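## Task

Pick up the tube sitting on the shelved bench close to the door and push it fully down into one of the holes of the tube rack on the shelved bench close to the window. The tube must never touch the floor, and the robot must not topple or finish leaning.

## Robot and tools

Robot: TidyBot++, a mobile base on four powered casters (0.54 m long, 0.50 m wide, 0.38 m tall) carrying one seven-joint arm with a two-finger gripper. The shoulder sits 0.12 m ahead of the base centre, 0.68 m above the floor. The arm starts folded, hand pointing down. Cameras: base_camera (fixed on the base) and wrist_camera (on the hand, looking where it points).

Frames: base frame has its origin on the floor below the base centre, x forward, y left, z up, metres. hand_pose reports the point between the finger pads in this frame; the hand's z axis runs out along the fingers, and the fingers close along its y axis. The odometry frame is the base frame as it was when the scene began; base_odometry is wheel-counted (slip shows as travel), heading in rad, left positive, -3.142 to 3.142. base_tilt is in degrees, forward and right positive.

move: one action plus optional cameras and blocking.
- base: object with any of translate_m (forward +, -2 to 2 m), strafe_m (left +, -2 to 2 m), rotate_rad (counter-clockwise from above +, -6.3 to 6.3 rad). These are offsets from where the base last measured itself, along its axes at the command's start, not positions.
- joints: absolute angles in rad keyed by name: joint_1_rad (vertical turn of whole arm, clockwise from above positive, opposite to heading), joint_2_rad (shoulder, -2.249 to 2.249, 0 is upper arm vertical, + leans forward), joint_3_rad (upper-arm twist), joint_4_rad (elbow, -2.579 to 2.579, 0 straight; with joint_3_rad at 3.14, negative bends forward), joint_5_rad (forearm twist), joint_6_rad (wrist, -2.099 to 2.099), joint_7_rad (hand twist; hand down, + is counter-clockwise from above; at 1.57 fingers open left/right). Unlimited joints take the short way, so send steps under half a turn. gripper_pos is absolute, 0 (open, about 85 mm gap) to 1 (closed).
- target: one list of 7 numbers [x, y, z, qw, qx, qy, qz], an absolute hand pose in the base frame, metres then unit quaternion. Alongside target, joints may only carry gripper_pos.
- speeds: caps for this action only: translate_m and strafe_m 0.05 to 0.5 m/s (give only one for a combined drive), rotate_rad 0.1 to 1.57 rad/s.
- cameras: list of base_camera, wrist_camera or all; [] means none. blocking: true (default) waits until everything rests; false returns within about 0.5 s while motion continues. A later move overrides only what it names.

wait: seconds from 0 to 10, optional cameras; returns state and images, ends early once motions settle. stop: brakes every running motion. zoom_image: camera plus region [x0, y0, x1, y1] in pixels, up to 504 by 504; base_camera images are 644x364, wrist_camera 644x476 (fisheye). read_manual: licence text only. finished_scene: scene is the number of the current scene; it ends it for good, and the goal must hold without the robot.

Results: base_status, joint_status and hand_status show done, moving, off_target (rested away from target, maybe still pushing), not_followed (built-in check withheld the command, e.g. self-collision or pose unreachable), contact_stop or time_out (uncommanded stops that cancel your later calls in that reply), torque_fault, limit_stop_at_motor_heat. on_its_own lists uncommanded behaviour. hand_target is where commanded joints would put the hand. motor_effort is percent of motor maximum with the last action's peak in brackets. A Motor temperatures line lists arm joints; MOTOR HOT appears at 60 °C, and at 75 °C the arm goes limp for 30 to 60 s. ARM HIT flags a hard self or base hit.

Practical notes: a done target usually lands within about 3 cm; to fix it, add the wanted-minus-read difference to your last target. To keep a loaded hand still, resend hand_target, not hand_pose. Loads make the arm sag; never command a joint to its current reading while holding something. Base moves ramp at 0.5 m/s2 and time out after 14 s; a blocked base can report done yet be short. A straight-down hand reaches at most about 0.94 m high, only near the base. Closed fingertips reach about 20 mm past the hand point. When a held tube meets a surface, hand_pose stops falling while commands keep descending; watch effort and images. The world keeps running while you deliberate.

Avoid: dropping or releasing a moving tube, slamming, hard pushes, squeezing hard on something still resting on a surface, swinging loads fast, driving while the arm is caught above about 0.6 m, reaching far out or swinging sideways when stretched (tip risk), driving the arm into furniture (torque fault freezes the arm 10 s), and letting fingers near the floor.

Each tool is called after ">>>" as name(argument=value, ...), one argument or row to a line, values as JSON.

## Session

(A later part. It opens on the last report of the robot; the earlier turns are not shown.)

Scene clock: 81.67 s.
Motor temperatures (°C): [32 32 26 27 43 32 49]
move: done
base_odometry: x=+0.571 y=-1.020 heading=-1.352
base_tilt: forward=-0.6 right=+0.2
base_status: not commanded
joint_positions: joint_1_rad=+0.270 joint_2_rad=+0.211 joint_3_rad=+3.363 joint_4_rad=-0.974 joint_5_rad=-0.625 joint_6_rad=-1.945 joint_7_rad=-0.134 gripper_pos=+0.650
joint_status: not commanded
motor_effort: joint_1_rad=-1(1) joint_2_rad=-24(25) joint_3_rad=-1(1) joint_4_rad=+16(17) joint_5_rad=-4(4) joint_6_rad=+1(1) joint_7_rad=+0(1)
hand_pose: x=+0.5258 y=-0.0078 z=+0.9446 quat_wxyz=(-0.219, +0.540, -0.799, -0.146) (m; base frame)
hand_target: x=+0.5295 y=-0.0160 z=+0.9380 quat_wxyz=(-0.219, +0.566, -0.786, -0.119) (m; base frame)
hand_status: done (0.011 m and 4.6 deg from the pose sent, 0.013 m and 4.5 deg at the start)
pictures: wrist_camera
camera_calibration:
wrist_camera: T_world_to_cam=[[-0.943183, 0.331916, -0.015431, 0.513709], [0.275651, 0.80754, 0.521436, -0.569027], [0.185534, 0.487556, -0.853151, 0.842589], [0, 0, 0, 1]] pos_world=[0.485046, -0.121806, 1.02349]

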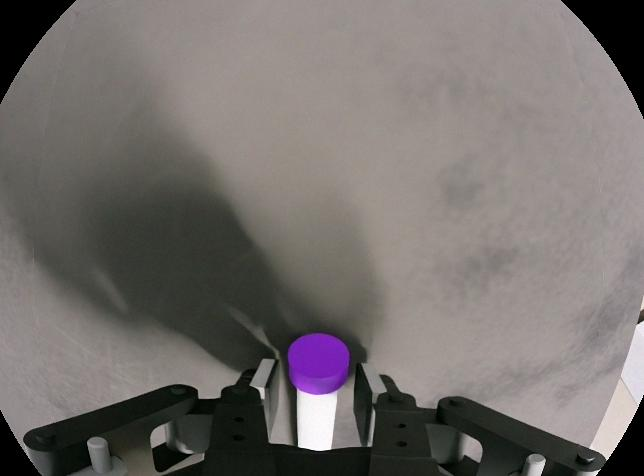

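>>> move(
  joints={"gripper_pos": 0.78},
  cameras=["wrist_camera"],
)

>>> zoom_image(
  camera="wrist_camera",
  region=[180, 250, 460, 450],
)

Scene clock: 83.70 s.
Motor temperatures (°C): [32 32 26 27 43 32 49]
move: done
base_odometry: x=+0.571 y=-1.020 heading=-1.352
base_tilt: forward=-0.6 right=+0.2
base_status: not commanded
joint_positions: joint_1_rad=+0.270 joint_2_rad=+0.210 joint_3_rad=+3.363 joint_4_rad=-0.974 joint_5_rad=-0.625 joint_6_rad=-1.945 joint_7_rad=-0.134 gripper_pos=+0.773
joint_status: all done
motor_effort: joint_1_rad=-1(1) joint_2_rad=-24(24) joint_3_rad=-1(1) joint_4_rad=+16(16) joint_5_rad=-3(3) joint_6_rad=+1(1) joint_7_rad=+0(1)
hand_pose: x=+0.5256 y=-0.0079 z=+0.9449 quat_wxyz=(-0.219, +0.540, -0.799, -0.146) (m; base frame)
hand_target: x=+0.5295 y=-0.0160 z=+0.9380 quat_wxyz=(-0.219, +0.566, -0.786, -0.119) (m; base frame)
hand_status: not commanded
pictures: wrist_camera
camera_calibration:
wrist_camera: T_world_to_cam=[[-0.943073, 0.332169, -0.0166351, 0.51465], [0.275354, 0.807864, 0.521091, -0.568616], [0.186529, 0.486846, -0.853339, 0.842616], [0, 0, 0, 1]] pos_world=[0.48475, -0.121811, 1.0239]

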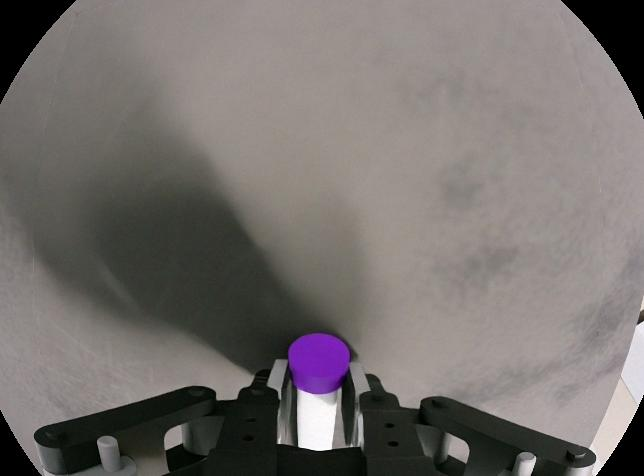

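Scaled by 1.800.

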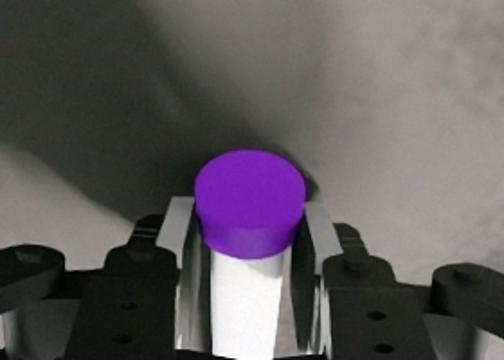

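>>> move(
  joints={"gripper_pos": 0.85},
  cameras=["wrist_camera"],
)

>>> zoom_image(
  camera="wrist_camera",
  region=[180, 250, 460, 450],
)

Scene clock: 84.53 s.
Motor temperatures (°C): [32 32 26 27 43 32 49]
move: off_target
base_odometry: x=+0.571 y=-1.020 heading=-1.352
base_tilt: forward=-0.6 right=+0.2
base_status: not commanded
joint_positions: joint_1_rad=+0.270 joint_2_rad=+0.208 joint_3_rad=+3.363 joint_4_rad=-0.974 joint_5_rad=-0.624 joint_6_rad=-1.945 joint_7_rad=-0.134 gripper_pos=+0.811
joint_status: gripper_pos off_target (ended at +0.811, target +0.850)
motor_effort: joint_1_rad=+0(2) joint_2_rad=-24(24) joint_3_rad=-1(1) joint_4_rad=+16(16) joint_5_rad=-3(4) joint_6_rad=+1(1) joint_7_rad=+0(1)
hand_pose: x=+0.5252 y=-0.0080 z=+0.9454 quat_wxyz=(-0.220, +0.540, -0.799, -0.145) (m; base frame)
hand_target: x=+0.5295 y=-0.0160 z=+0.9380 quat_wxyz=(-0.219, +0.566, -0.786, -0.119) (m; base frame)
hand_status: not commanded
pictures: wrist_camera
camera_calibration:
wrist_camera: T_world_to_cam=[[-0.9429, 0.332567, -0.0184111, 0.515981], [0.274924, 0.808294, 0.520651, -0.568079], [0.188033, 0.48586, -0.853571, 0.842619], [0, 0, 0, 1]] pos_world=[0.484258, -0.121818, 1.02451]

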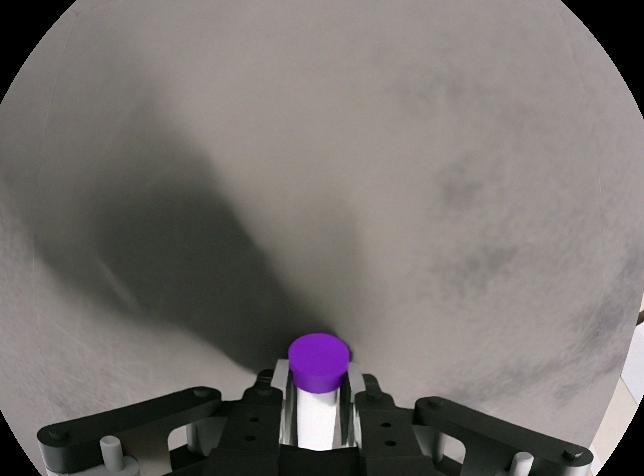

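Scaled by 1.800.

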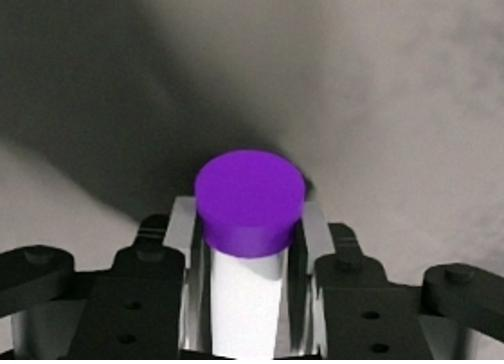

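>>> move(
  target=[0.5295, -0.0160, 0.965, -0.2185, 0.566, -0.7856, -0.1188],
  cameras=["wrist_camera"],
)

>>> zoom_image(
  camera="wrist_camera",
  region=[180, 250, 460, 450],
)

Scene clock: 86.23 s.
Motor temperatures (°C): [32 32 26 27 43 32 49]
move: done
base_odometry: x=+0.571 y=-1.020 heading=-1.352
base_tilt: forward=-0.6 right=+0.2
base_status: not commanded
joint_positions: joint_1_rad=+0.270 joint_2_rad=+0.216 joint_3_rad=+3.363 joint_4_rad=-0.877 joint_5_rad=-0.624 joint_6_rad=-1.971 joint_7_rad=-0.134 gripper_pos=+0.811
joint_status: not commanded
motor_effort: joint_1_rad=+0(1) joint_2_rad=-24(25) joint_3_rad=-1(1) joint_4_rad=+16(17) joint_5_rad=-3(4) joint_6_rad=+1(2) joint_7_rad=+1(1)
hand_pose: x=+0.5312 y=-0.0113 z=+0.9682 quat_wxyz=(-0.230, +0.555, -0.791, -0.116) (m; base frame)
hand_target: x=+0.5295 y=-0.0160 z=+0.9650 quat_wxyz=(-0.219, +0.566, -0.786, -0.119) (m; base frame)
hand_status: done (0.006 m and 1.9 deg from the pose sent, 0.022 m and 4.5 deg at the start)
pictures: wrist_camera
camera_calibration:
wrist_camera: T_world_to_cam=[[-0.945619, 0.314327, -0.083685, 0.587583], [0.232224, 0.832527, 0.502962, -0.538891], [0.227765, 0.456177, -0.860248, 0.847512], [0, 0, 0, 1]] pos_world=[0.48774, -0.122667, 1.04928]

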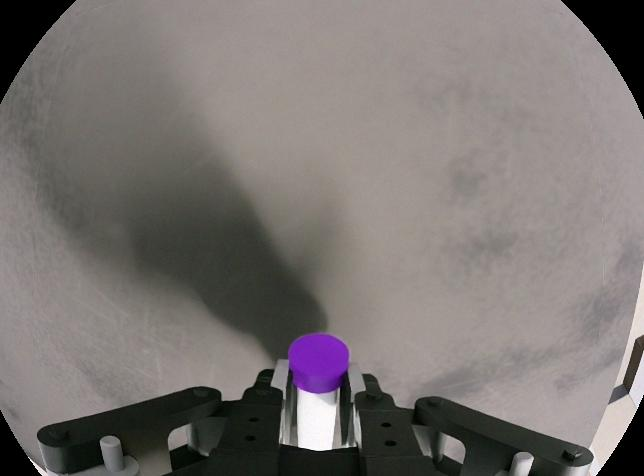

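Scaled by 1.800.

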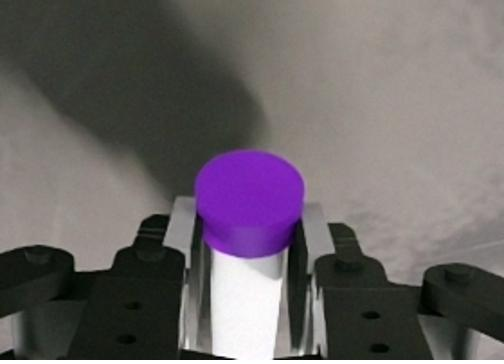

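>>> move(
  joints={"gripper_pos": 0.92},
  cameras=[],
)

>>> move(
  target=[0.50, -0.0160, 1.01, -0.2185, 0.566, -0.7856, -0.1188],
  cameras=["wrist_camera"],
)

Scene clock: 87.00 s.
Motor temperatures (°C): [32 32 26 27 43 32 49]
move: off_target
base_odometry: x=+0.571 y=-1.020 heading=-1.352
base_tilt: forward=-0.6 right=+0.2
base_status: not commanded
joint_positions: joint_1_rad=+0.270 joint_2_rad=+0.216 joint_3_rad=+3.363 joint_4_rad=-0.877 joint_5_rad=-0.624 joint_6_rad=-1.971 joint_7_rad=-0.134 gripper_pos=+0.811
joint_status: gripper_pos off_target (ended at +0.811, target +0.920)
motor_effort: joint_1_rad=-1(1) joint_2_rad=-24(24) joint_3_rad=-1(1) joint_4_rad=+16(16) joint_5_rad=-3(3) joint_6_rad=+1(2) joint_7_rad=+0(1)
hand_pose: x=+0.5312 y=-0.0113 z=+0.9682 quat_wxyz=(-0.230, +0.555, -0.791, -0.116) (m; base frame)
hand_target: x=+0.5295 y=-0.0160 z=+0.9650 quat_wxyz=(-0.219, +0.566, -0.786, -0.119) (m; base frame)
hand_status: not commanded
pictures: none
No camera images: "cameras" was empty.

Scene clock: 88.13 s.
Motor temperatures (°C): [32 32 26 27 43 32 49]
move: off_target
base_odometry: x=+0.571 y=-1.020 heading=-1.352
base_tilt: forward=-0.6 right=+0.2
base_status: not commanded
joint_positions: joint_1_rad=+0.329 joint_2_rad=+0.224 joint_3_rad=+3.339 joint_4_rad=-0.698 joint_5_rad=-0.633 joint_6_rad=-2.074 joint_7_rad=-0.139 gripper_pos=+0.811
joint_status: not commanded
motor_effort: joint_1_rad=+0(1) joint_2_rad=-23(25) joint_3_rad=-1(1) joint_4_rad=+15(16) joint_5_rad=-3(3) joint_6_rad=+2(2) joint_7_rad=-1(1)
hand_pose: x=+0.5176 y=-0.0244 z=+1.0098 quat_wxyz=(-0.236, +0.573, -0.781, -0.079) (m; base frame)
hand_target: x=+0.5135 y=-0.0183 z=+1.0124 quat_wxyz=(-0.234, +0.561, -0.787, -0.104) (m; base frame)
hand_status: off_target (0.019 m and 5.1 deg from the pose sent, 0.052 m and 1.9 deg at the start; a joint's target at an end of its range on 26 of 26 steps)
pictures: wrist_camera
camera_calibration:
wrist_camera: T_world_to_cam=[[-0.944585, 0.287651, -0.158164, 0.6563], [0.185357, 0.865029, 0.466228, -0.483569], [0.270927, 0.411075, -0.870411, 0.879222], [0, 0, 0, 1]] pos_world=[0.471359, -0.13191, 1.09454]

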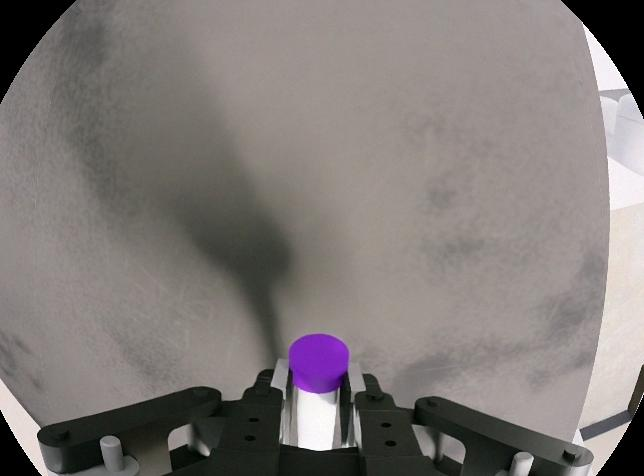

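>>> move(
  base={"translate_m": -0.5},
  speeds={"translate_m": 0.3},
  cameras=["wrist_camera"],
)

Scene clock: 91.03 s.
Motor temperatures (°C): [32 32 26 27 43 32 49]
move: done
base_odometry: x=+0.463 y=-0.532 heading=-1.352
base_tilt: forward=-0.6 right=+0.2
base_status: done
joint_positions: joint_1_rad=+0.334 joint_2_rad=+0.234 joint_3_rad=+3.334 joint_4_rad=-0.697 joint_5_rad=-0.635 joint_6_rad=-2.081 joint_7_rad=-0.139 gripper_pos=+0.811
joint_status: not commanded
motor_effort: joint_1_rad=+0(3) joint_2_rad=-23(28) joint_3_rad=-1(2) joint_4_rad=+15(15) joint_5_rad=-3(3) joint_6_rad=+2(3) joint_7_rad=+0(1)
hand_pose: x=+0.5185 y=-0.0253 z=+1.0063 quat_wxyz=(-0.233, +0.573, -0.781, -0.085) (m; base frame)
hand_target: x=+0.5135 y=-0.0183 z=+1.0124 quat_wxyz=(-0.234, +0.561, -0.787, -0.104) (m; base frame)
hand_status: not commanded
pictures: wrist_camera
camera_calibration:
wrist_camera: T_world_to_cam=[[-0.947469, 0.285623, -0.143949, 0.643987], [0.188912, 0.862898, 0.468741, -0.485705], [0.258097, 0.416924, -0.871528, 0.884211], [0, 0, 0, 1]] pos_world=[0.473702, -0.133472, 1.09099]

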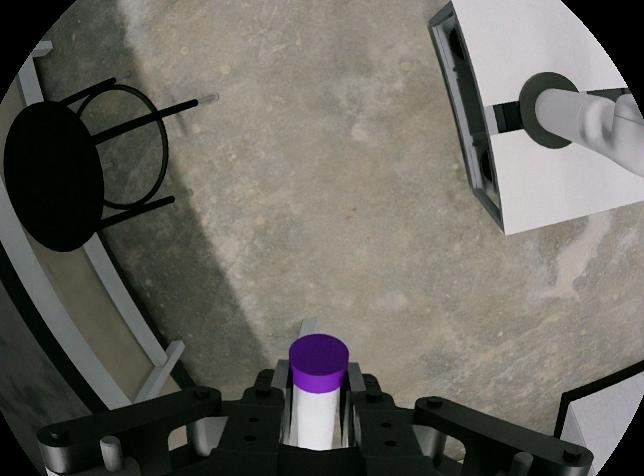

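>>> move(
  joints={"joint_1_rad": 0.0, "joint_2_rad": -0.2, "joint_3_rad": 3.142, "joint_4_rad": -1.5, "joint_5_rad": 0.0, "joint_6_rad": -0.8, "joint_7_rad": 1.57},
  cameras=["wrist_camera"],
)

Scene clock: 94.47 s.
Motor temperatures (°C): [32 32 26 27 43 32 49]
move: done
base_odometry: x=+0.463 y=-0.532 heading=-1.352
base_tilt: forward=-0.7 right=+0.2
base_status: not commanded
joint_positions: joint_1_rad=+0.022 joint_2_rad=-0.190 joint_3_rad=+3.161 joint_4_rad=-1.478 joint_5_rad=-0.041 joint_6_rad=-0.836 joint_7_rad=+1.484 gripper_pos=+0.811
joint_status: all done
motor_effort: joint_1_rad=-1(2) joint_2_rad=-15(24) joint_3_rad=-1(2) joint_4_rad=+22(22) joint_5_rad=+1(3) joint_6_rad=+8(8) joint_7_rad=+1(2)
hand_pose: x=+0.6064 y=-0.0104 z=+1.0195 quat_wxyz=(-0.033, +0.871, -0.061, +0.486) (m; base frame)
hand_target: x=+0.6070 y=+0.0011 z=+1.0211 quat_wxyz=(+0.000, +0.867, -0.001, +0.498) (m; base frame)
hand_status: not commanded
pictures: wrist_camera
camera_calibration:
wrist_camera: T_world_to_cam=[[-0.0615568, -0.995437, -0.0729102, 0.101888], [-0.535543, 0.0945837, -0.839195, 1.24332], [0.842262, -0.0126116, -0.538921, 0.169016], [0, 0, 0, 1]] pos_world=[0.529768, -0.0140435, 1.1419]

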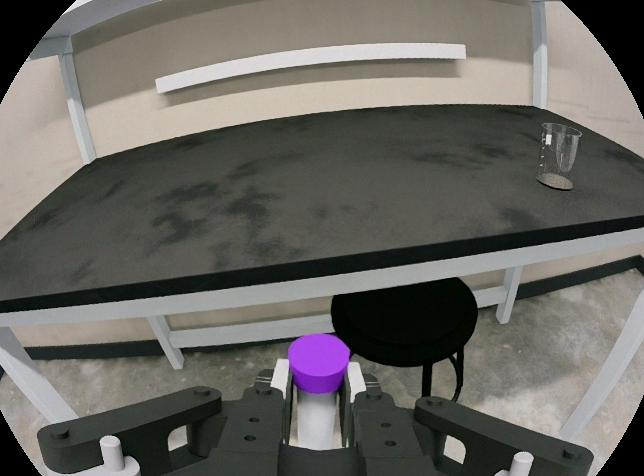

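>>> move(
  base={"translate_m": -0.5},
  speeds={"translate_m": 0.4},
  cameras=[],
)

>>> move(
  base={"rotate_rad": 3.14},
  speeds={"rotate_rad": 0.8},
)

Scene clock: 97.93 s.
Motor temperatures (°C): [32 32 26 27 43 32 49]
move: done
base_odometry: x=+0.354 y=-0.044 heading=-1.352
base_tilt: forward=-0.6 right=+0.2
base_status: done
joint_positions: joint_1_rad=+0.022 joint_2_rad=-0.202 joint_3_rad=+3.160 joint_4_rad=-1.480 joint_5_rad=-0.039 joint_6_rad=-0.831 joint_7_rad=+1.487 gripper_pos=+0.811
joint_status: not commanded
motor_effort: joint_1_rad=-1(2) joint_2_rad=-14(18) joint_3_rad=-1(2) joint_4_rad=+22(23) joint_5_rad=+1(1) joint_6_rad=+8(8) joint_7_rad=+1(1)
hand_pose: x=+0.6029 y=-0.0106 z=+1.0256 quat_wxyz=(-0.031, +0.867, -0.059, +0.493) (m; base frame)
hand_target: x=+0.6070 y=+0.0011 z=+1.0211 quat_wxyz=(+0.000, +0.867, -0.001, +0.498) (m; base frame)
hand_status: not commanded
pictures: none
No camera images: "cameras" was empty.

Scene clock: 102.67 s.
Motor temperatures (°C): [32 32 26 27 43 32 49]
move: done
base_odometry: x=+0.354 y=-0.044 heading=+1.787
base_tilt: forward=-0.6 right=+0.2
base_status: done
joint_positions: joint_1_rad=+0.015 joint_2_rad=-0.202 joint_3_rad=+3.152 joint_4_rad=-1.480 joint_5_rad=-0.029 joint_6_rad=-0.831 joint_7_rad=+1.487 gripper_pos=+0.811
joint_status: not commanded
motor_effort: joint_1_rad=-1(2) joint_2_rad=-13(15) joint_3_rad=-1(3) joint_4_rad=+22(22) joint_5_rad=+0(2) joint_6_rad=+8(8) joint_7_rad=+0(1)
hand_pose: x=+0.6029 y=-0.0046 z=+1.0255 quat_wxyz=(-0.030, +0.868, -0.051, +0.493) (m; base frame)
hand_target: x=+0.6070 y=+0.0011 z=+1.0211 quat_wxyz=(+0.000, +0.867, -0.001, +0.498) (m; base frame)
hand_status: not commanded
pictures: base_camera, wrist_camera
camera_calibration:
wrist_camera: T_world_to_cam=[[-0.0462591, -0.99725, -0.0579095, 0.0833515], [-0.524135, 0.0735818, -0.84845, 1.2485], [0.850378, -0.00889609, -0.526097, 0.157323], [0, 0, 0, 1]] pos_world=[0.524455, -0.00734512, 1.14689]

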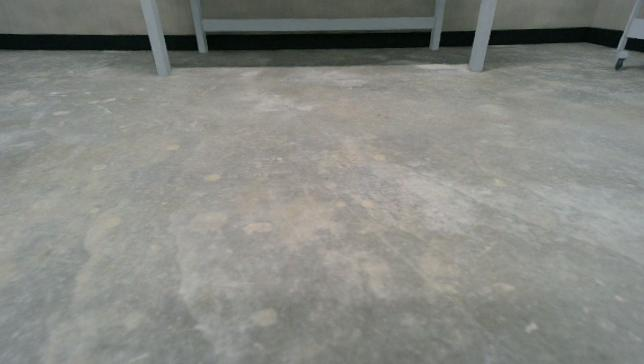

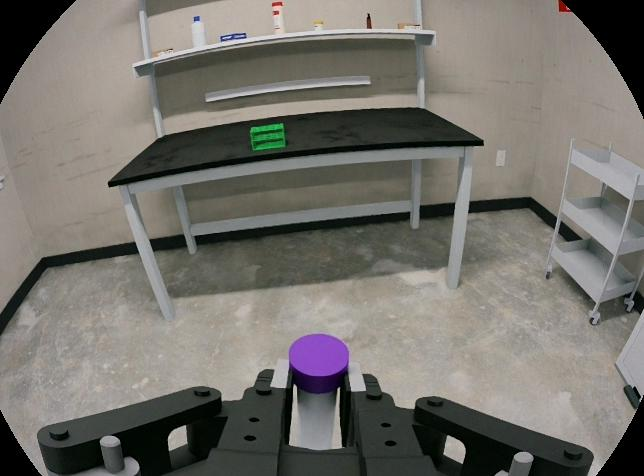

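>>> zoom_image(
  camera="wrist_camera",
  region=[230, 105, 310, 165],
)

Scaled by 6.300.

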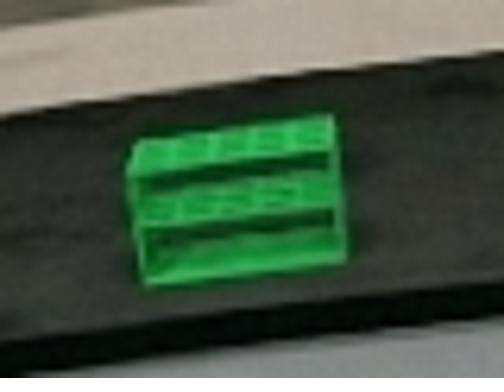

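>>> move(
  base={"translate_m": 0.8, "strafe_m": 0.15},
  speeds={"translate_m": 0.4},
)

>>> zoom_image(
  camera="wrist_camera",
  region=[220, 160, 420, 360],
)

Scene clock: 108.53 s.
Motor temperatures (°C): [32 32 26 27 43 32 49]
move: done
base_odometry: x=+0.036 y=+0.706 heading=+1.788
base_tilt: forward=-0.6 right=+0.2
base_status: done
joint_positions: joint_1_rad=+0.015 joint_2_rad=-0.201 joint_3_rad=+3.152 joint_4_rad=-1.481 joint_5_rad=-0.029 joint_6_rad=-0.830 joint_7_rad=+1.487 gripper_pos=+0.811
joint_status: not commanded
motor_effort: joint_1_rad=-1(2) joint_2_rad=-14(17) joint_3_rad=+0(2) joint_4_rad=+22(22) joint_5_rad=+1(1) joint_6_rad=+8(8) joint_7_rad=+0(1)
hand_pose: x=+0.6035 y=-0.0046 z=+1.0245 quat_wxyz=(-0.030, +0.868, -0.051, +0.493) (m; base frame)
hand_target: x=+0.6070 y=+0.0011 z=+1.0211 quat_wxyz=(+0.000, +0.867, -0.001, +0.498) (m; base frame)
hand_status: not commanded
pictures: base_camera, wrist_camera
camera_calibration:
wrist_camera: T_world_to_cam=[[-0.0463662, -0.997256, -0.0577103, 0.0831648], [-0.525239, 0.0734804, -0.847777, 1.24796], [0.849691, -0.0089965, -0.527204, 0.157786], [0, 0, 0, 1]] pos_world=[0.525263, -0.00734446, 1.14598]

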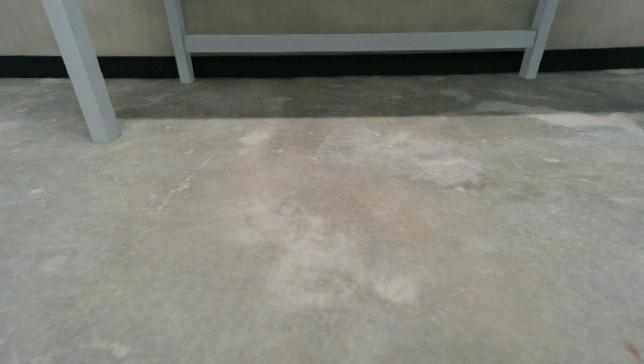

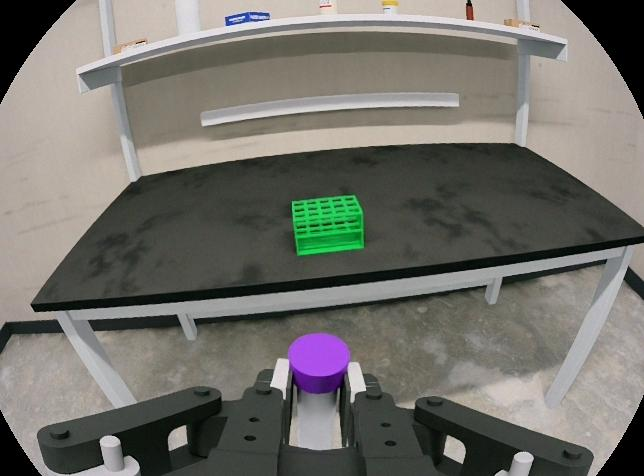

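Scaled by 2.520.

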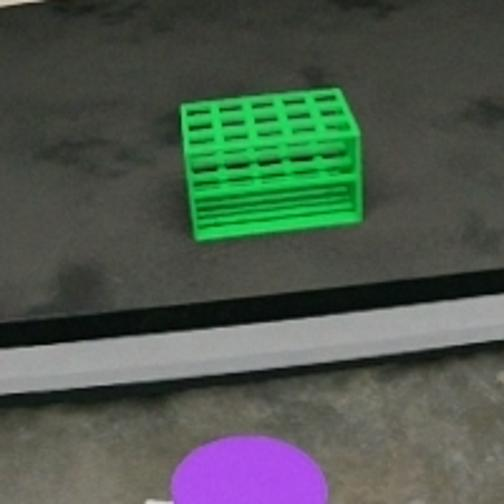

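>>> zoom_image(
  camera="wrist_camera",
  region=[280, 185, 380, 265],
)

Scaled by 5.040.

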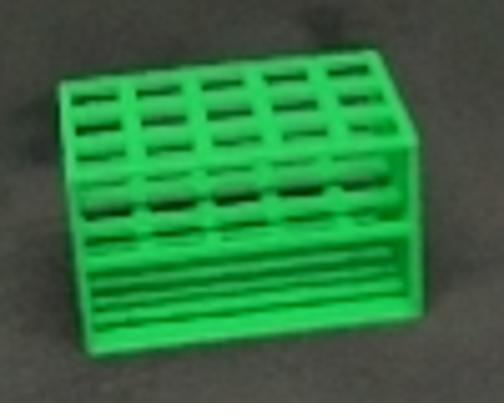

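>>> move(
  base={"translate_m": 0.3},
  speeds={"translate_m": 0.3},
)

>>> zoom_image(
  camera="wrist_camera",
  region=[240, 180, 420, 360],
)

Scene clock: 111.33 s.
Motor temperatures (°C): [32 32 26 27 43 32 49]
move: done
base_odometry: x=-0.029 y=+0.999 heading=+1.788
base_tilt: forward=-0.6 right=+0.2
base_status: done
joint_positions: joint_1_rad=+0.015 joint_2_rad=-0.200 joint_3_rad=+3.152 joint_4_rad=-1.482 joint_5_rad=-0.029 joint_6_rad=-0.829 joint_7_rad=+1.487 gripper_pos=+0.811
joint_status: not commanded
motor_effort: joint_1_rad=+0(2) joint_2_rad=-15(17) joint_3_rad=+0(1) joint_4_rad=+22(22) joint_5_rad=+0(1) joint_6_rad=+8(8) joint_7_rad=+1(1)
hand_pose: x=+0.6037 y=-0.0046 z=+1.0242 quat_wxyz=(-0.030, +0.868, -0.051, +0.493) (m; base frame)
hand_target: x=+0.6070 y=+0.0011 z=+1.0211 quat_wxyz=(+0.000, +0.867, -0.001, +0.498) (m; base frame)
hand_status: not commanded
pictures: base_camera, wrist_camera
camera_calibration:
wrist_camera: T_world_to_cam=[[-0.0463293, -0.997264, -0.0576117, 0.0830356], [-0.525476, 0.0733796, -0.847638, 1.24791], [0.849546, -0.00899696, -0.527437, 0.157767], [0, 0, 0, 1]] pos_world=[0.525565, -0.00734356, 1.14577]

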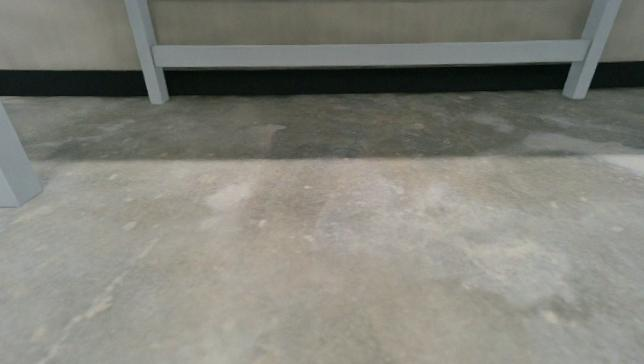

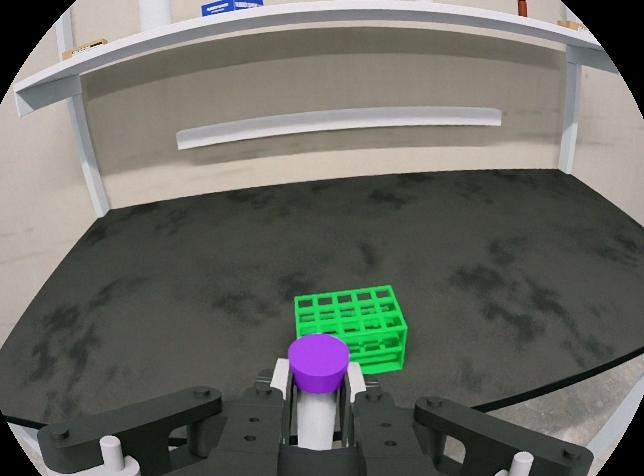

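Scaled by 2.800.

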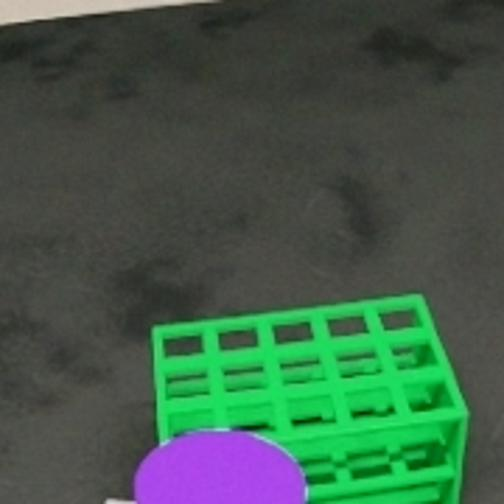

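>>> zoom_image(
  camera="wrist_camera",
  region=[40, 60, 140, 230],
)

>>> zoom_image(
  camera="wrist_camera",
  region=[530, 30, 630, 200],
)

Scaled by 2.965.

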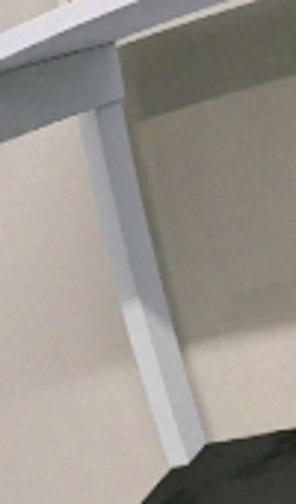

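Scaled by 2.965.

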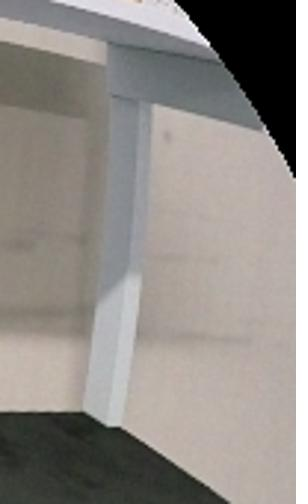

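>>> move(
  target=[0.605, 0.0, 1.02, 0.0274, 0.8645, 0.0458, 0.4991],
  cameras=["wrist_camera"],
)

>>> zoom_image(
  camera="wrist_camera",
  region=[240, 260, 420, 440],
)

Scene clock: 125.43 s.
Motor temperatures (°C): [32 32 25 27 43 32 49]
move: done
base_odometry: x=-0.029 y=+0.999 heading=+1.788
base_tilt: forward=-0.6 right=+0.2
base_status: not commanded
joint_positions: joint_1_rad=-0.016 joint_2_rad=-0.202 joint_3_rad=+3.160 joint_4_rad=-1.495 joint_5_rad=-0.015 joint_6_rad=-0.819 joint_7_rad=+1.590 gripper_pos=+0.811
joint_status: not commanded
motor_effort: joint_1_rad=-1(1) joint_2_rad=-14(14) joint_3_rad=-1(1) joint_4_rad=+22(22) joint_5_rad=+1(1) joint_6_rad=+8(8) joint_7_rad=+0(1)
hand_pose: x=+0.6038 y=+0.0025 z=+1.0196 quat_wxyz=(-0.004, +0.871, +0.005, +0.492) (m; base frame)
hand_target: x=+0.6050 y=+0.0000 z=+1.0200 quat_wxyz=(+0.027, +0.865, +0.046, +0.499) (m; base frame)
hand_status: done (0.003 m and 6.0 deg from the pose sent, 0.006 m and 12.9 deg at the start)
pictures: wrist_camera
camera_calibration:
wrist_camera: T_world_to_cam=[[0.0247519, -0.998811, 0.0420056, -0.0546043], [-0.528386, -0.0487406, -0.847604, 1.24546], [0.848643, -0.00121535, -0.528964, 0.157307], [0, 0, 0, 1]] pos_world=[0.525937, 0.00635622, 1.14116]

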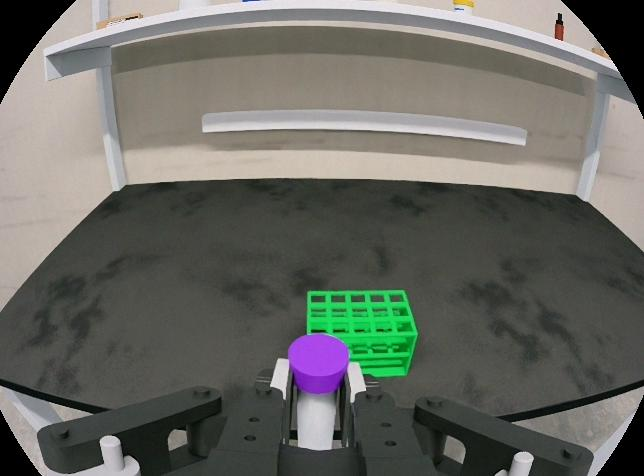

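Scaled by 2.800.

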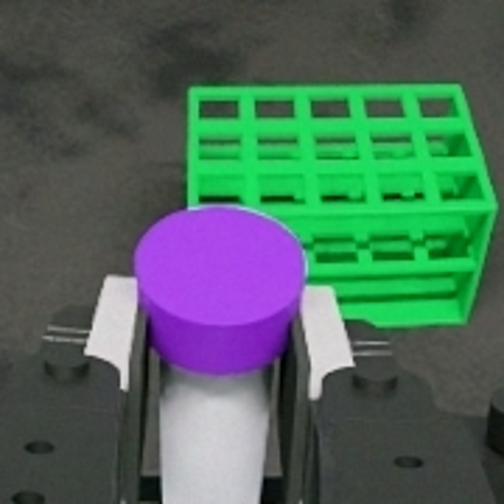

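>>> zoom_image(
  camera="wrist_camera",
  region=[300, 280, 420, 380],
)

Scaled by 4.200.

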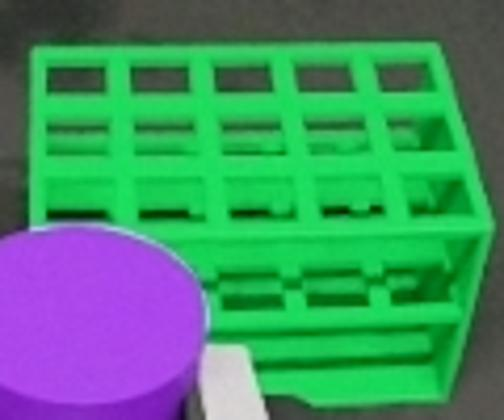

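>>> move(
  base={"strafe_m": -0.05},
  speeds={"strafe_m": 0.2},
  cameras=["wrist_camera"],
)

>>> zoom_image(
  camera="wrist_camera",
  region=[250, 270, 400, 390],
)

Scene clock: 128.13 s.
Motor temperatures (°C): [32 32 25 27 43 32 49]
move: done
base_odometry: x=+0.020 y=+1.010 heading=+1.789
base_tilt: forward=-0.6 right=+0.2
base_status: done
joint_positions: joint_1_rad=-0.018 joint_2_rad=-0.203 joint_3_rad=+3.164 joint_4_rad=-1.496 joint_5_rad=-0.013 joint_6_rad=-0.819 joint_7_rad=+1.590 gripper_pos=+0.811
joint_status: not commanded
motor_effort: joint_1_rad=+0(2) joint_2_rad=-14(15) joint_3_rad=+0(3) joint_4_rad=+22(23) joint_5_rad=+0(1) joint_6_rad=+8(8) joint_7_rad=+0(1)
hand_pose: x=+0.6036 y=+0.0008 z=+1.0199 quat_wxyz=(-0.003, +0.870, +0.004, +0.492) (m; base frame)
hand_target: x=+0.6050 y=+0.0000 z=+1.0200 quat_wxyz=(+0.027, +0.865, +0.046, +0.499) (m; base frame)
hand_status: not commanded
pictures: wrist_camera
camera_calibration:
wrist_camera: T_world_to_cam=[[0.0221271, -0.998823, 0.0431522, -0.0559454], [-0.527831, -0.0483282, -0.847973, 1.24556], [0.849061, -0.00401387, -0.52828, 0.156816], [0, 0, 0, 1]] pos_world=[0.525538, 0.00494559, 1.14146]

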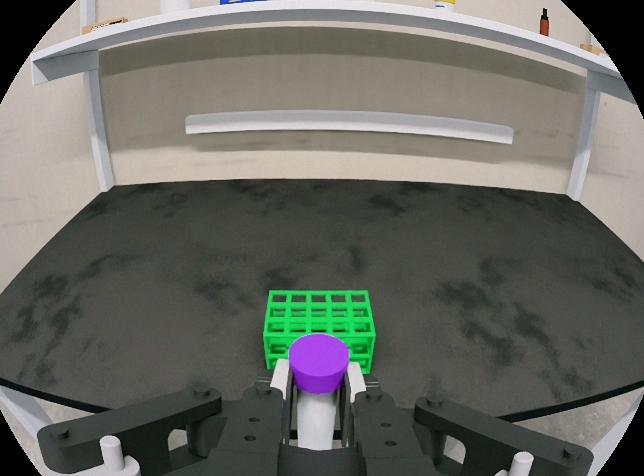

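Scaled by 3.360.

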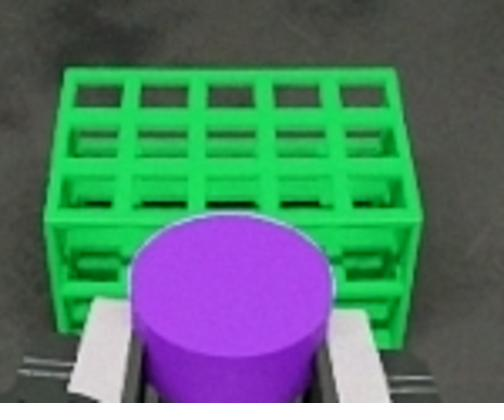

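>>> move(
  base={"translate_m": 0.2145},
  speeds={"translate_m": 0.2},
  cameras=["wrist_camera"],
)

>>> zoom_image(
  camera="wrist_camera",
  region=[200, 300, 440, 460],
)

Scene clock: 131.83 s.
Motor temperatures (°C): [32 32 25 27 43 32 49]
move: done
base_odometry: x=-0.027 y=+1.219 heading=+1.788
base_tilt: forward=-0.6 right=+0.2
base_status: done
joint_positions: joint_1_rad=-0.018 joint_2_rad=-0.209 joint_3_rad=+3.164 joint_4_rad=-1.496 joint_5_rad=-0.013 joint_6_rad=-0.818 joint_7_rad=+1.590 gripper_pos=+0.811
joint_status: not commanded
motor_effort: joint_1_rad=-1(1) joint_2_rad=-13(17) joint_3_rad=-1(1) joint_4_rad=+22(23) joint_5_rad=+1(1) joint_6_rad=+8(8) joint_7_rad=+1(1)
hand_pose: x=+0.6018 y=+0.0008 z=+1.0225 quat_wxyz=(-0.003, +0.869, +0.004, +0.495) (m; base frame)
hand_target: x=+0.6050 y=+0.0000 z=+1.0200 quat_wxyz=(+0.027, +0.865, +0.046, +0.499) (m; base frame)
hand_status: not commanded
pictures: wrist_camera
camera_calibration:
wrist_camera: T_world_to_cam=[[0.0219034, -0.998829, 0.0431475, -0.0558598], [-0.52276, -0.0482301, -0.851115, 1.24698], [0.852199, -0.00391346, -0.523204, 0.152654], [0, 0, 0, 1]] pos_world=[0.523002, 0.00494499, 1.1436]

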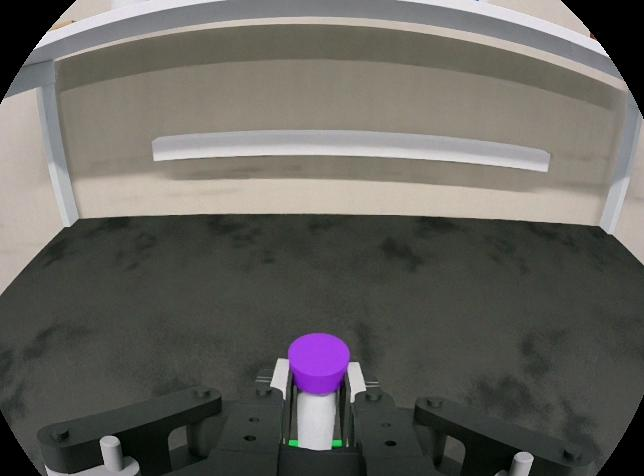

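Scaled by 2.100.

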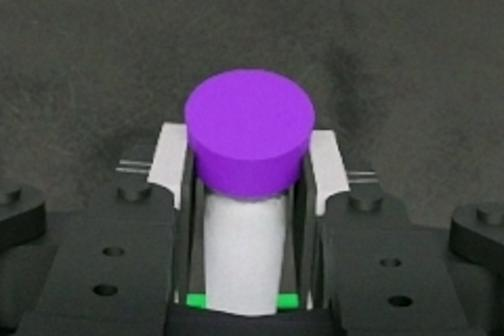

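>>> zoom_image(
  camera="wrist_camera",
  region=[270, 400, 370, 460],
)

Scaled by 5.040.

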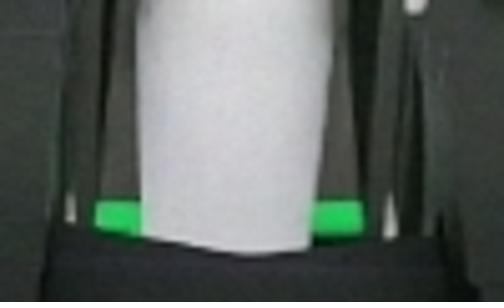

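>>> move(
  base={"translate_m": 0.009},
  speeds={"translate_m": 0.1},
  cameras=[],
)

>>> move(
  target=[0.605, 0.0, 0.97, 0.0274, 0.8645, 0.0458, 0.4991],
  cameras=["wrist_camera"],
)

>>> zoom_image(
  camera="wrist_camera",
  region=[260, 360, 380, 460],
)

Scene clock: 141.23 s.
Motor temperatures (°C): [32 32 25 27 43 32 49]
move: done
base_odometry: x=-0.028 y=+1.228 heading=+1.788
base_tilt: forward=-0.6 right=+0.2
base_status: done
joint_positions: joint_1_rad=-0.018 joint_2_rad=-0.208 joint_3_rad=+3.164 joint_4_rad=-1.497 joint_5_rad=-0.013 joint_6_rad=-0.817 joint_7_rad=+1.590 gripper_pos=+0.811
joint_status: not commanded
motor_effort: joint_1_rad=-1(1) joint_2_rad=-14(18) joint_3_rad=+0(2) joint_4_rad=+22(23) joint_5_rad=+1(1) joint_6_rad=+8(8) joint_7_rad=+0(1)
hand_pose: x=+0.6021 y=+0.0008 z=+1.0224 quat_wxyz=(-0.003, +0.869, +0.004, +0.495) (m; base frame)
hand_target: x=+0.6050 y=+0.0000 z=+1.0200 quat_wxyz=(+0.027, +0.865, +0.046, +0.499) (m; base frame)
hand_status: not commanded
pictures: none
No camera images: "cameras" was empty.

Scene clock: 142.63 s.
Motor temperatures (°C): [32 32 25 27 43 32 49]
move: done
base_odometry: x=-0.028 y=+1.228 heading=+1.788
base_tilt: forward=-0.6 right=+0.2
base_status: not commanded
joint_positions: joint_1_rad=-0.018 joint_2_rad=-0.219 joint_3_rad=+3.164 joint_4_rad=-1.676 joint_5_rad=-0.012 joint_6_rad=-0.667 joint_7_rad=+1.590 gripper_pos=+0.811
joint_status: not commanded
motor_effort: joint_1_rad=-1(1) joint_2_rad=-14(15) joint_3_rad=-1(1) joint_4_rad=+22(24) joint_5_rad=+1(1) joint_6_rad=+8(8) joint_7_rad=+1(1)
hand_pose: x=+0.6050 y=+0.0004 z=+0.9646 quat_wxyz=(-0.002, +0.873, +0.003, +0.487) (m; base frame)
hand_target: x=+0.6050 y=+0.0000 z=+0.9700 quat_wxyz=(+0.027, +0.865, +0.046, +0.499) (m; base frame)
hand_status: done (0.005 m and 6.2 deg from the pose sent, 0.052 m and 6.0 deg at the start)
pictures: wrist_camera
camera_calibration:
wrist_camera: T_world_to_cam=[[0.0208067, -0.998869, 0.04275, -0.0527467], [-0.538399, -0.0472241, -0.841366, 1.19949], [0.842433, -0.00551057, -0.538773, 0.140527], [0, 0, 0, 1]] pos_world=[0.528518, 0.00473219, 1.08718]

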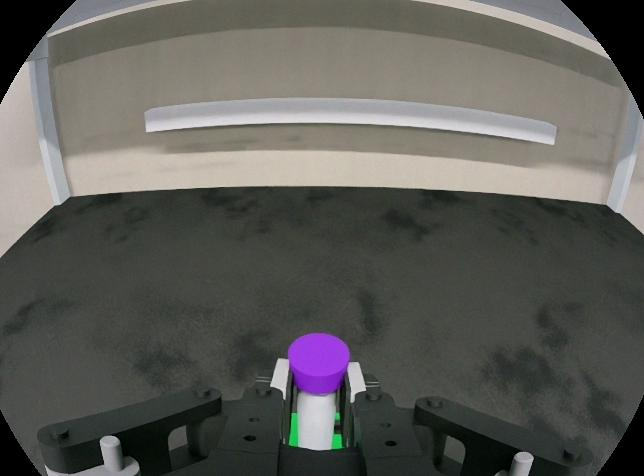

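Scaled by 4.200.

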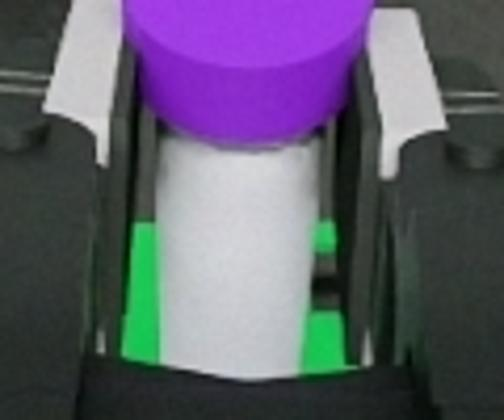

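>>> move(
  target=[0.6035, 0.001, 0.957, 0.0275, 0.8600, 0.0381, 0.5076],
  cameras=["wrist_camera"],
)

>>> zoom_image(
  camera="wrist_camera",
  region=[260, 360, 380, 460],
)

Scene clock: 147.83 s.
Motor temperatures (°C): [32 32 25 27 43 32 49]
move: done
base_odometry: x=-0.028 y=+1.228 heading=+1.788
base_tilt: forward=-0.6 right=+0.2
base_status: not commanded
joint_positions: joint_1_rad=-0.018 joint_2_rad=-0.233 joint_3_rad=+3.162 joint_4_rad=-1.743 joint_5_rad=+0.002 joint_6_rad=-0.592 joint_7_rad=+1.590 gripper_pos=+0.811
joint_status: not commanded
motor_effort: joint_1_rad=-1(2) joint_2_rad=-13(14) joint_3_rad=-1(1) joint_4_rad=+22(24) joint_5_rad=+1(1) joint_6_rad=+8(8) joint_7_rad=+1(1)
hand_pose: x=+0.6042 y=-0.0013 z=+0.9524 quat_wxyz=(+0.004, +0.868, +0.006, +0.496) (m; base frame)
hand_target: x=+0.6035 y=+0.0010 z=+0.9570 quat_wxyz=(+0.028, +0.860, +0.038, +0.508) (m; base frame)
hand_status: done (0.005 m and 4.8 deg from the pose sent, 0.008 m and 6.0 deg at the start)
pictures: wrist_camera
camera_calibration:
wrist_camera: T_world_to_cam=[[0.0199424, -0.998164, 0.0571852, -0.0671267], [-0.520021, -0.0592066, -0.852099, 1.18771], [0.85392, -0.0127446, -0.520248, 0.109949], [0, 0, 0, 1]] pos_world=[0.525086, 0.00471821, 1.07309]

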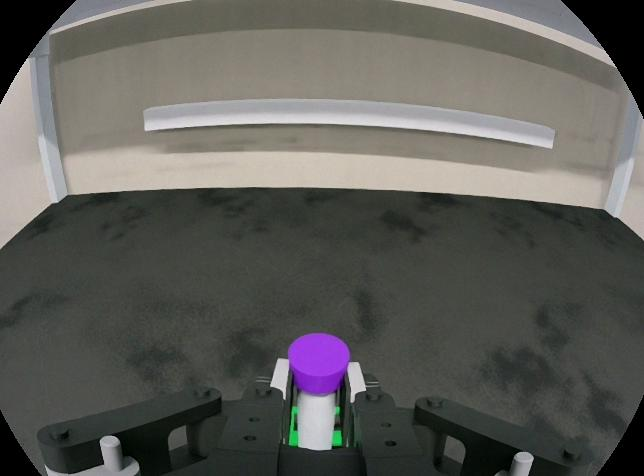

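Scaled by 4.200.

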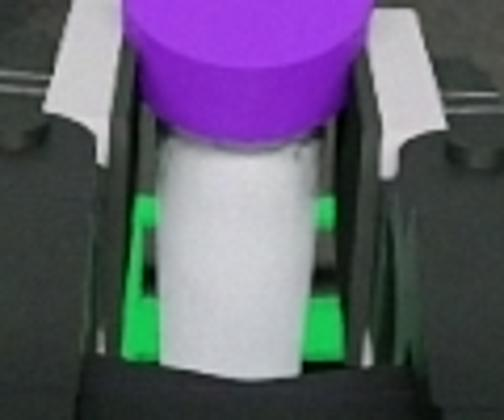

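>>> move(
  target=[0.6015, 0.003, 0.957, 0.0168, 0.8603, 0.0318, 0.5081],
  cameras=["wrist_camera"],
)

>>> zoom_image(
  camera="wrist_camera",
  region=[260, 360, 380, 460],
)

Scene clock: 150.60 s.
Motor temperatures (°C): [32 32 25 27 43 32 49]
move: done
base_odometry: x=-0.028 y=+1.228 heading=+1.788
base_tilt: forward=-0.6 right=+0.2
base_status: not commanded
joint_positions: joint_1_rad=-0.018 joint_2_rad=-0.238 joint_3_rad=+3.162 joint_4_rad=-1.745 joint_5_rad=+0.001 joint_6_rad=-0.592 joint_7_rad=+1.590 gripper_pos=+0.811
joint_status: not commanded
motor_effort: joint_1_rad=-1(1) joint_2_rad=-13(14) joint_3_rad=-1(1) joint_4_rad=+23(23) joint_5_rad=+1(1) joint_6_rad=+8(8) joint_7_rad=+0(1)
hand_pose: x=+0.6027 y=-0.0012 z=+0.9538 quat_wxyz=(+0.004, +0.867, +0.006, +0.498) (m; base frame)
hand_target: x=+0.6015 y=+0.0030 z=+0.9570 quat_wxyz=(+0.017, +0.860, +0.032, +0.508) (m; base frame)
hand_status: done (0.005 m and 3.6 deg from the pose sent, 0.007 m and 3.6 deg at the start)
pictures: wrist_camera
camera_calibration:
wrist_camera: T_world_to_cam=[[0.0197983, -0.998192, 0.0567512, -0.0666136], [-0.51715, -0.0588033, -0.853872, 1.18807], [0.855666, -0.0124437, -0.517379, 0.108178], [0, 0, 0, 1]] pos_world=[0.523166, 0.00471547, 1.07421]

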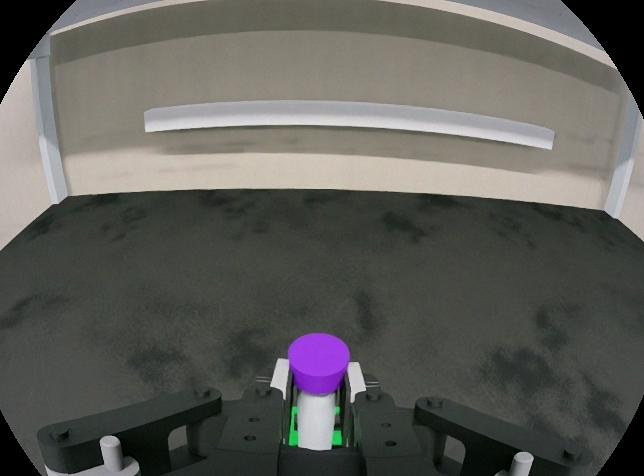

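Scaled by 4.200.

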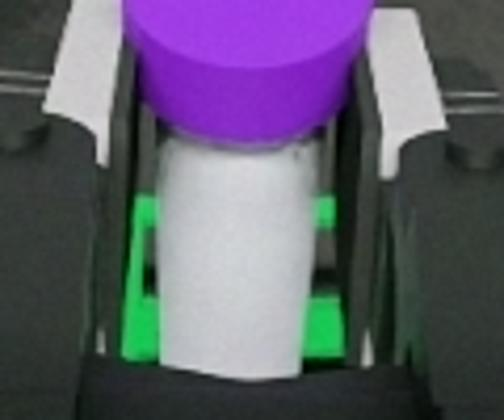

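>>> move(
  joints={"joint_7_rad": 1.49},
  cameras=["wrist_camera"],
)

>>> zoom_image(
  camera="wrist_camera",
  region=[260, 360, 380, 460],
)

Scene clock: 152.23 s.
Motor temperatures (°C): [32 32 25 27 43 32 49]
move: done
base_odometry: x=-0.028 y=+1.228 heading=+1.788
base_tilt: forward=-0.6 right=+0.2
base_status: not commanded
joint_positions: joint_1_rad=-0.018 joint_2_rad=-0.238 joint_3_rad=+3.162 joint_4_rad=-1.745 joint_5_rad=+0.001 joint_6_rad=-0.592 joint_7_rad=+1.502 gripper_pos=+0.811
joint_status: all done
motor_effort: joint_1_rad=-1(1) joint_2_rad=-13(14) joint_3_rad=-1(1) joint_4_rad=+22(23) joint_5_rad=+1(1) joint_6_rad=+8(8) joint_7_rad=+0(1)
hand_pose: x=+0.6027 y=-0.0012 z=+0.9538 quat_wxyz=(-0.018, +0.867, -0.031, +0.498) (m; base frame)
hand_target: x=+0.6015 y=+0.0030 z=+0.9570 quat_wxyz=(-0.018, +0.861, -0.027, +0.508) (m; base frame)
hand_status: not commanded
pictures: wrist_camera
camera_calibration:
wrist_camera: T_world_to_cam=[[-0.0241807, -0.999535, -0.0185549, 0.0317428], [-0.51787, 0.0283998, -0.854988, 1.18967], [0.855118, -0.0110652, -0.518316, 0.109457], [0, 0, 0, 1]] pos_world=[0.523264, -0.000847239, 1.07448]

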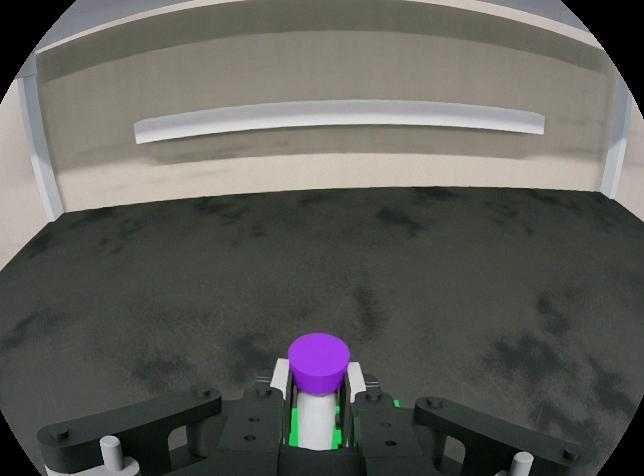

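Scaled by 4.200.

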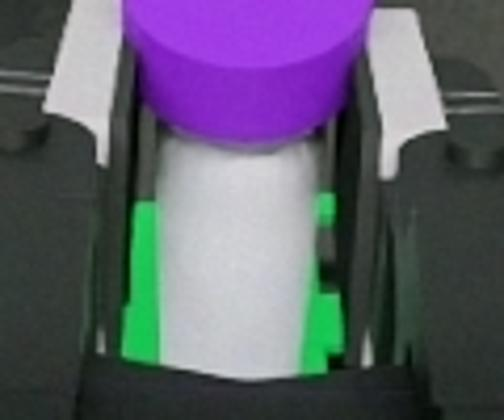

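>>> move(
  joints={"joint_7_rad": 1.575},
  cameras=["wrist_camera"],
)

>>> zoom_image(
  camera="wrist_camera",
  region=[260, 360, 380, 460],
)

Scene clock: 153.27 s.
Motor temperatures (°C): [32 32 25 27 43 32 49]
move: done
base_odometry: x=-0.028 y=+1.228 heading=+1.788
base_tilt: forward=-0.6 right=+0.2
base_status: not commanded
joint_positions: joint_1_rad=-0.018 joint_2_rad=-0.238 joint_3_rad=+3.162 joint_4_rad=-1.745 joint_5_rad=+0.001 joint_6_rad=-0.592 joint_7_rad=+1.555 gripper_pos=+0.811
joint_status: all done
motor_effort: joint_1_rad=-1(1) joint_2_rad=-13(13) joint_3_rad=-1(1) joint_4_rad=+22(23) joint_5_rad=+1(1) joint_6_rad=+8(8) joint_7_rad=+0(1)
hand_pose: x=+0.6027 y=-0.0012 z=+0.9538 quat_wxyz=(-0.005, +0.867, -0.009, +0.498) (m; base frame)
hand_target: x=+0.6015 y=+0.0030 z=+0.9570 quat_wxyz=(+0.004, +0.861, +0.010, +0.508) (m; base frame)
hand_status: not commanded
pictures: wrist_camera
camera_calibration:
wrist_camera: T_world_to_cam=[[0.00219739, -0.999647, 0.0264898, -0.0270994], [-0.517883, -0.0237984, -0.855121, 1.18975], [0.855449, -0.0118396, -0.517752, 0.108716], [0, 0, 0, 1]] pos_world=[0.523209, 0.00251138, 1.07439]

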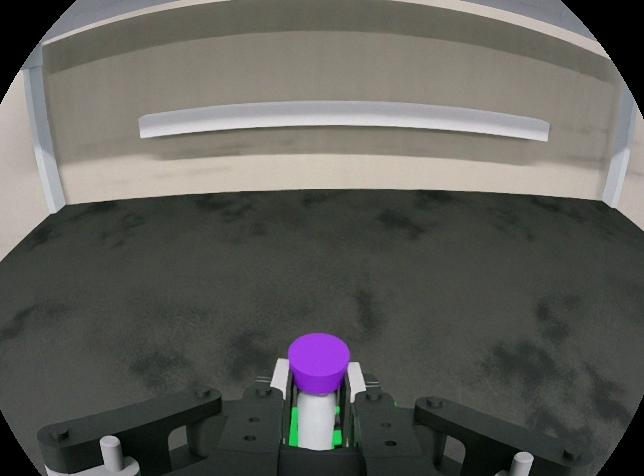

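Scaled by 4.200.

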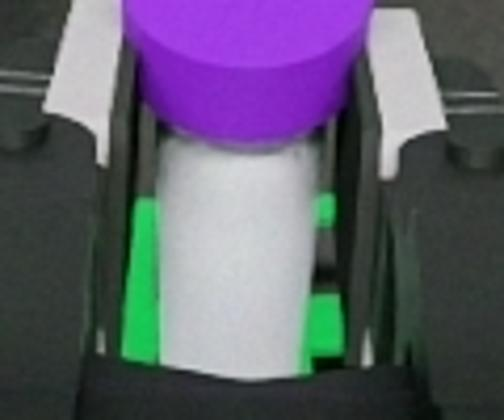

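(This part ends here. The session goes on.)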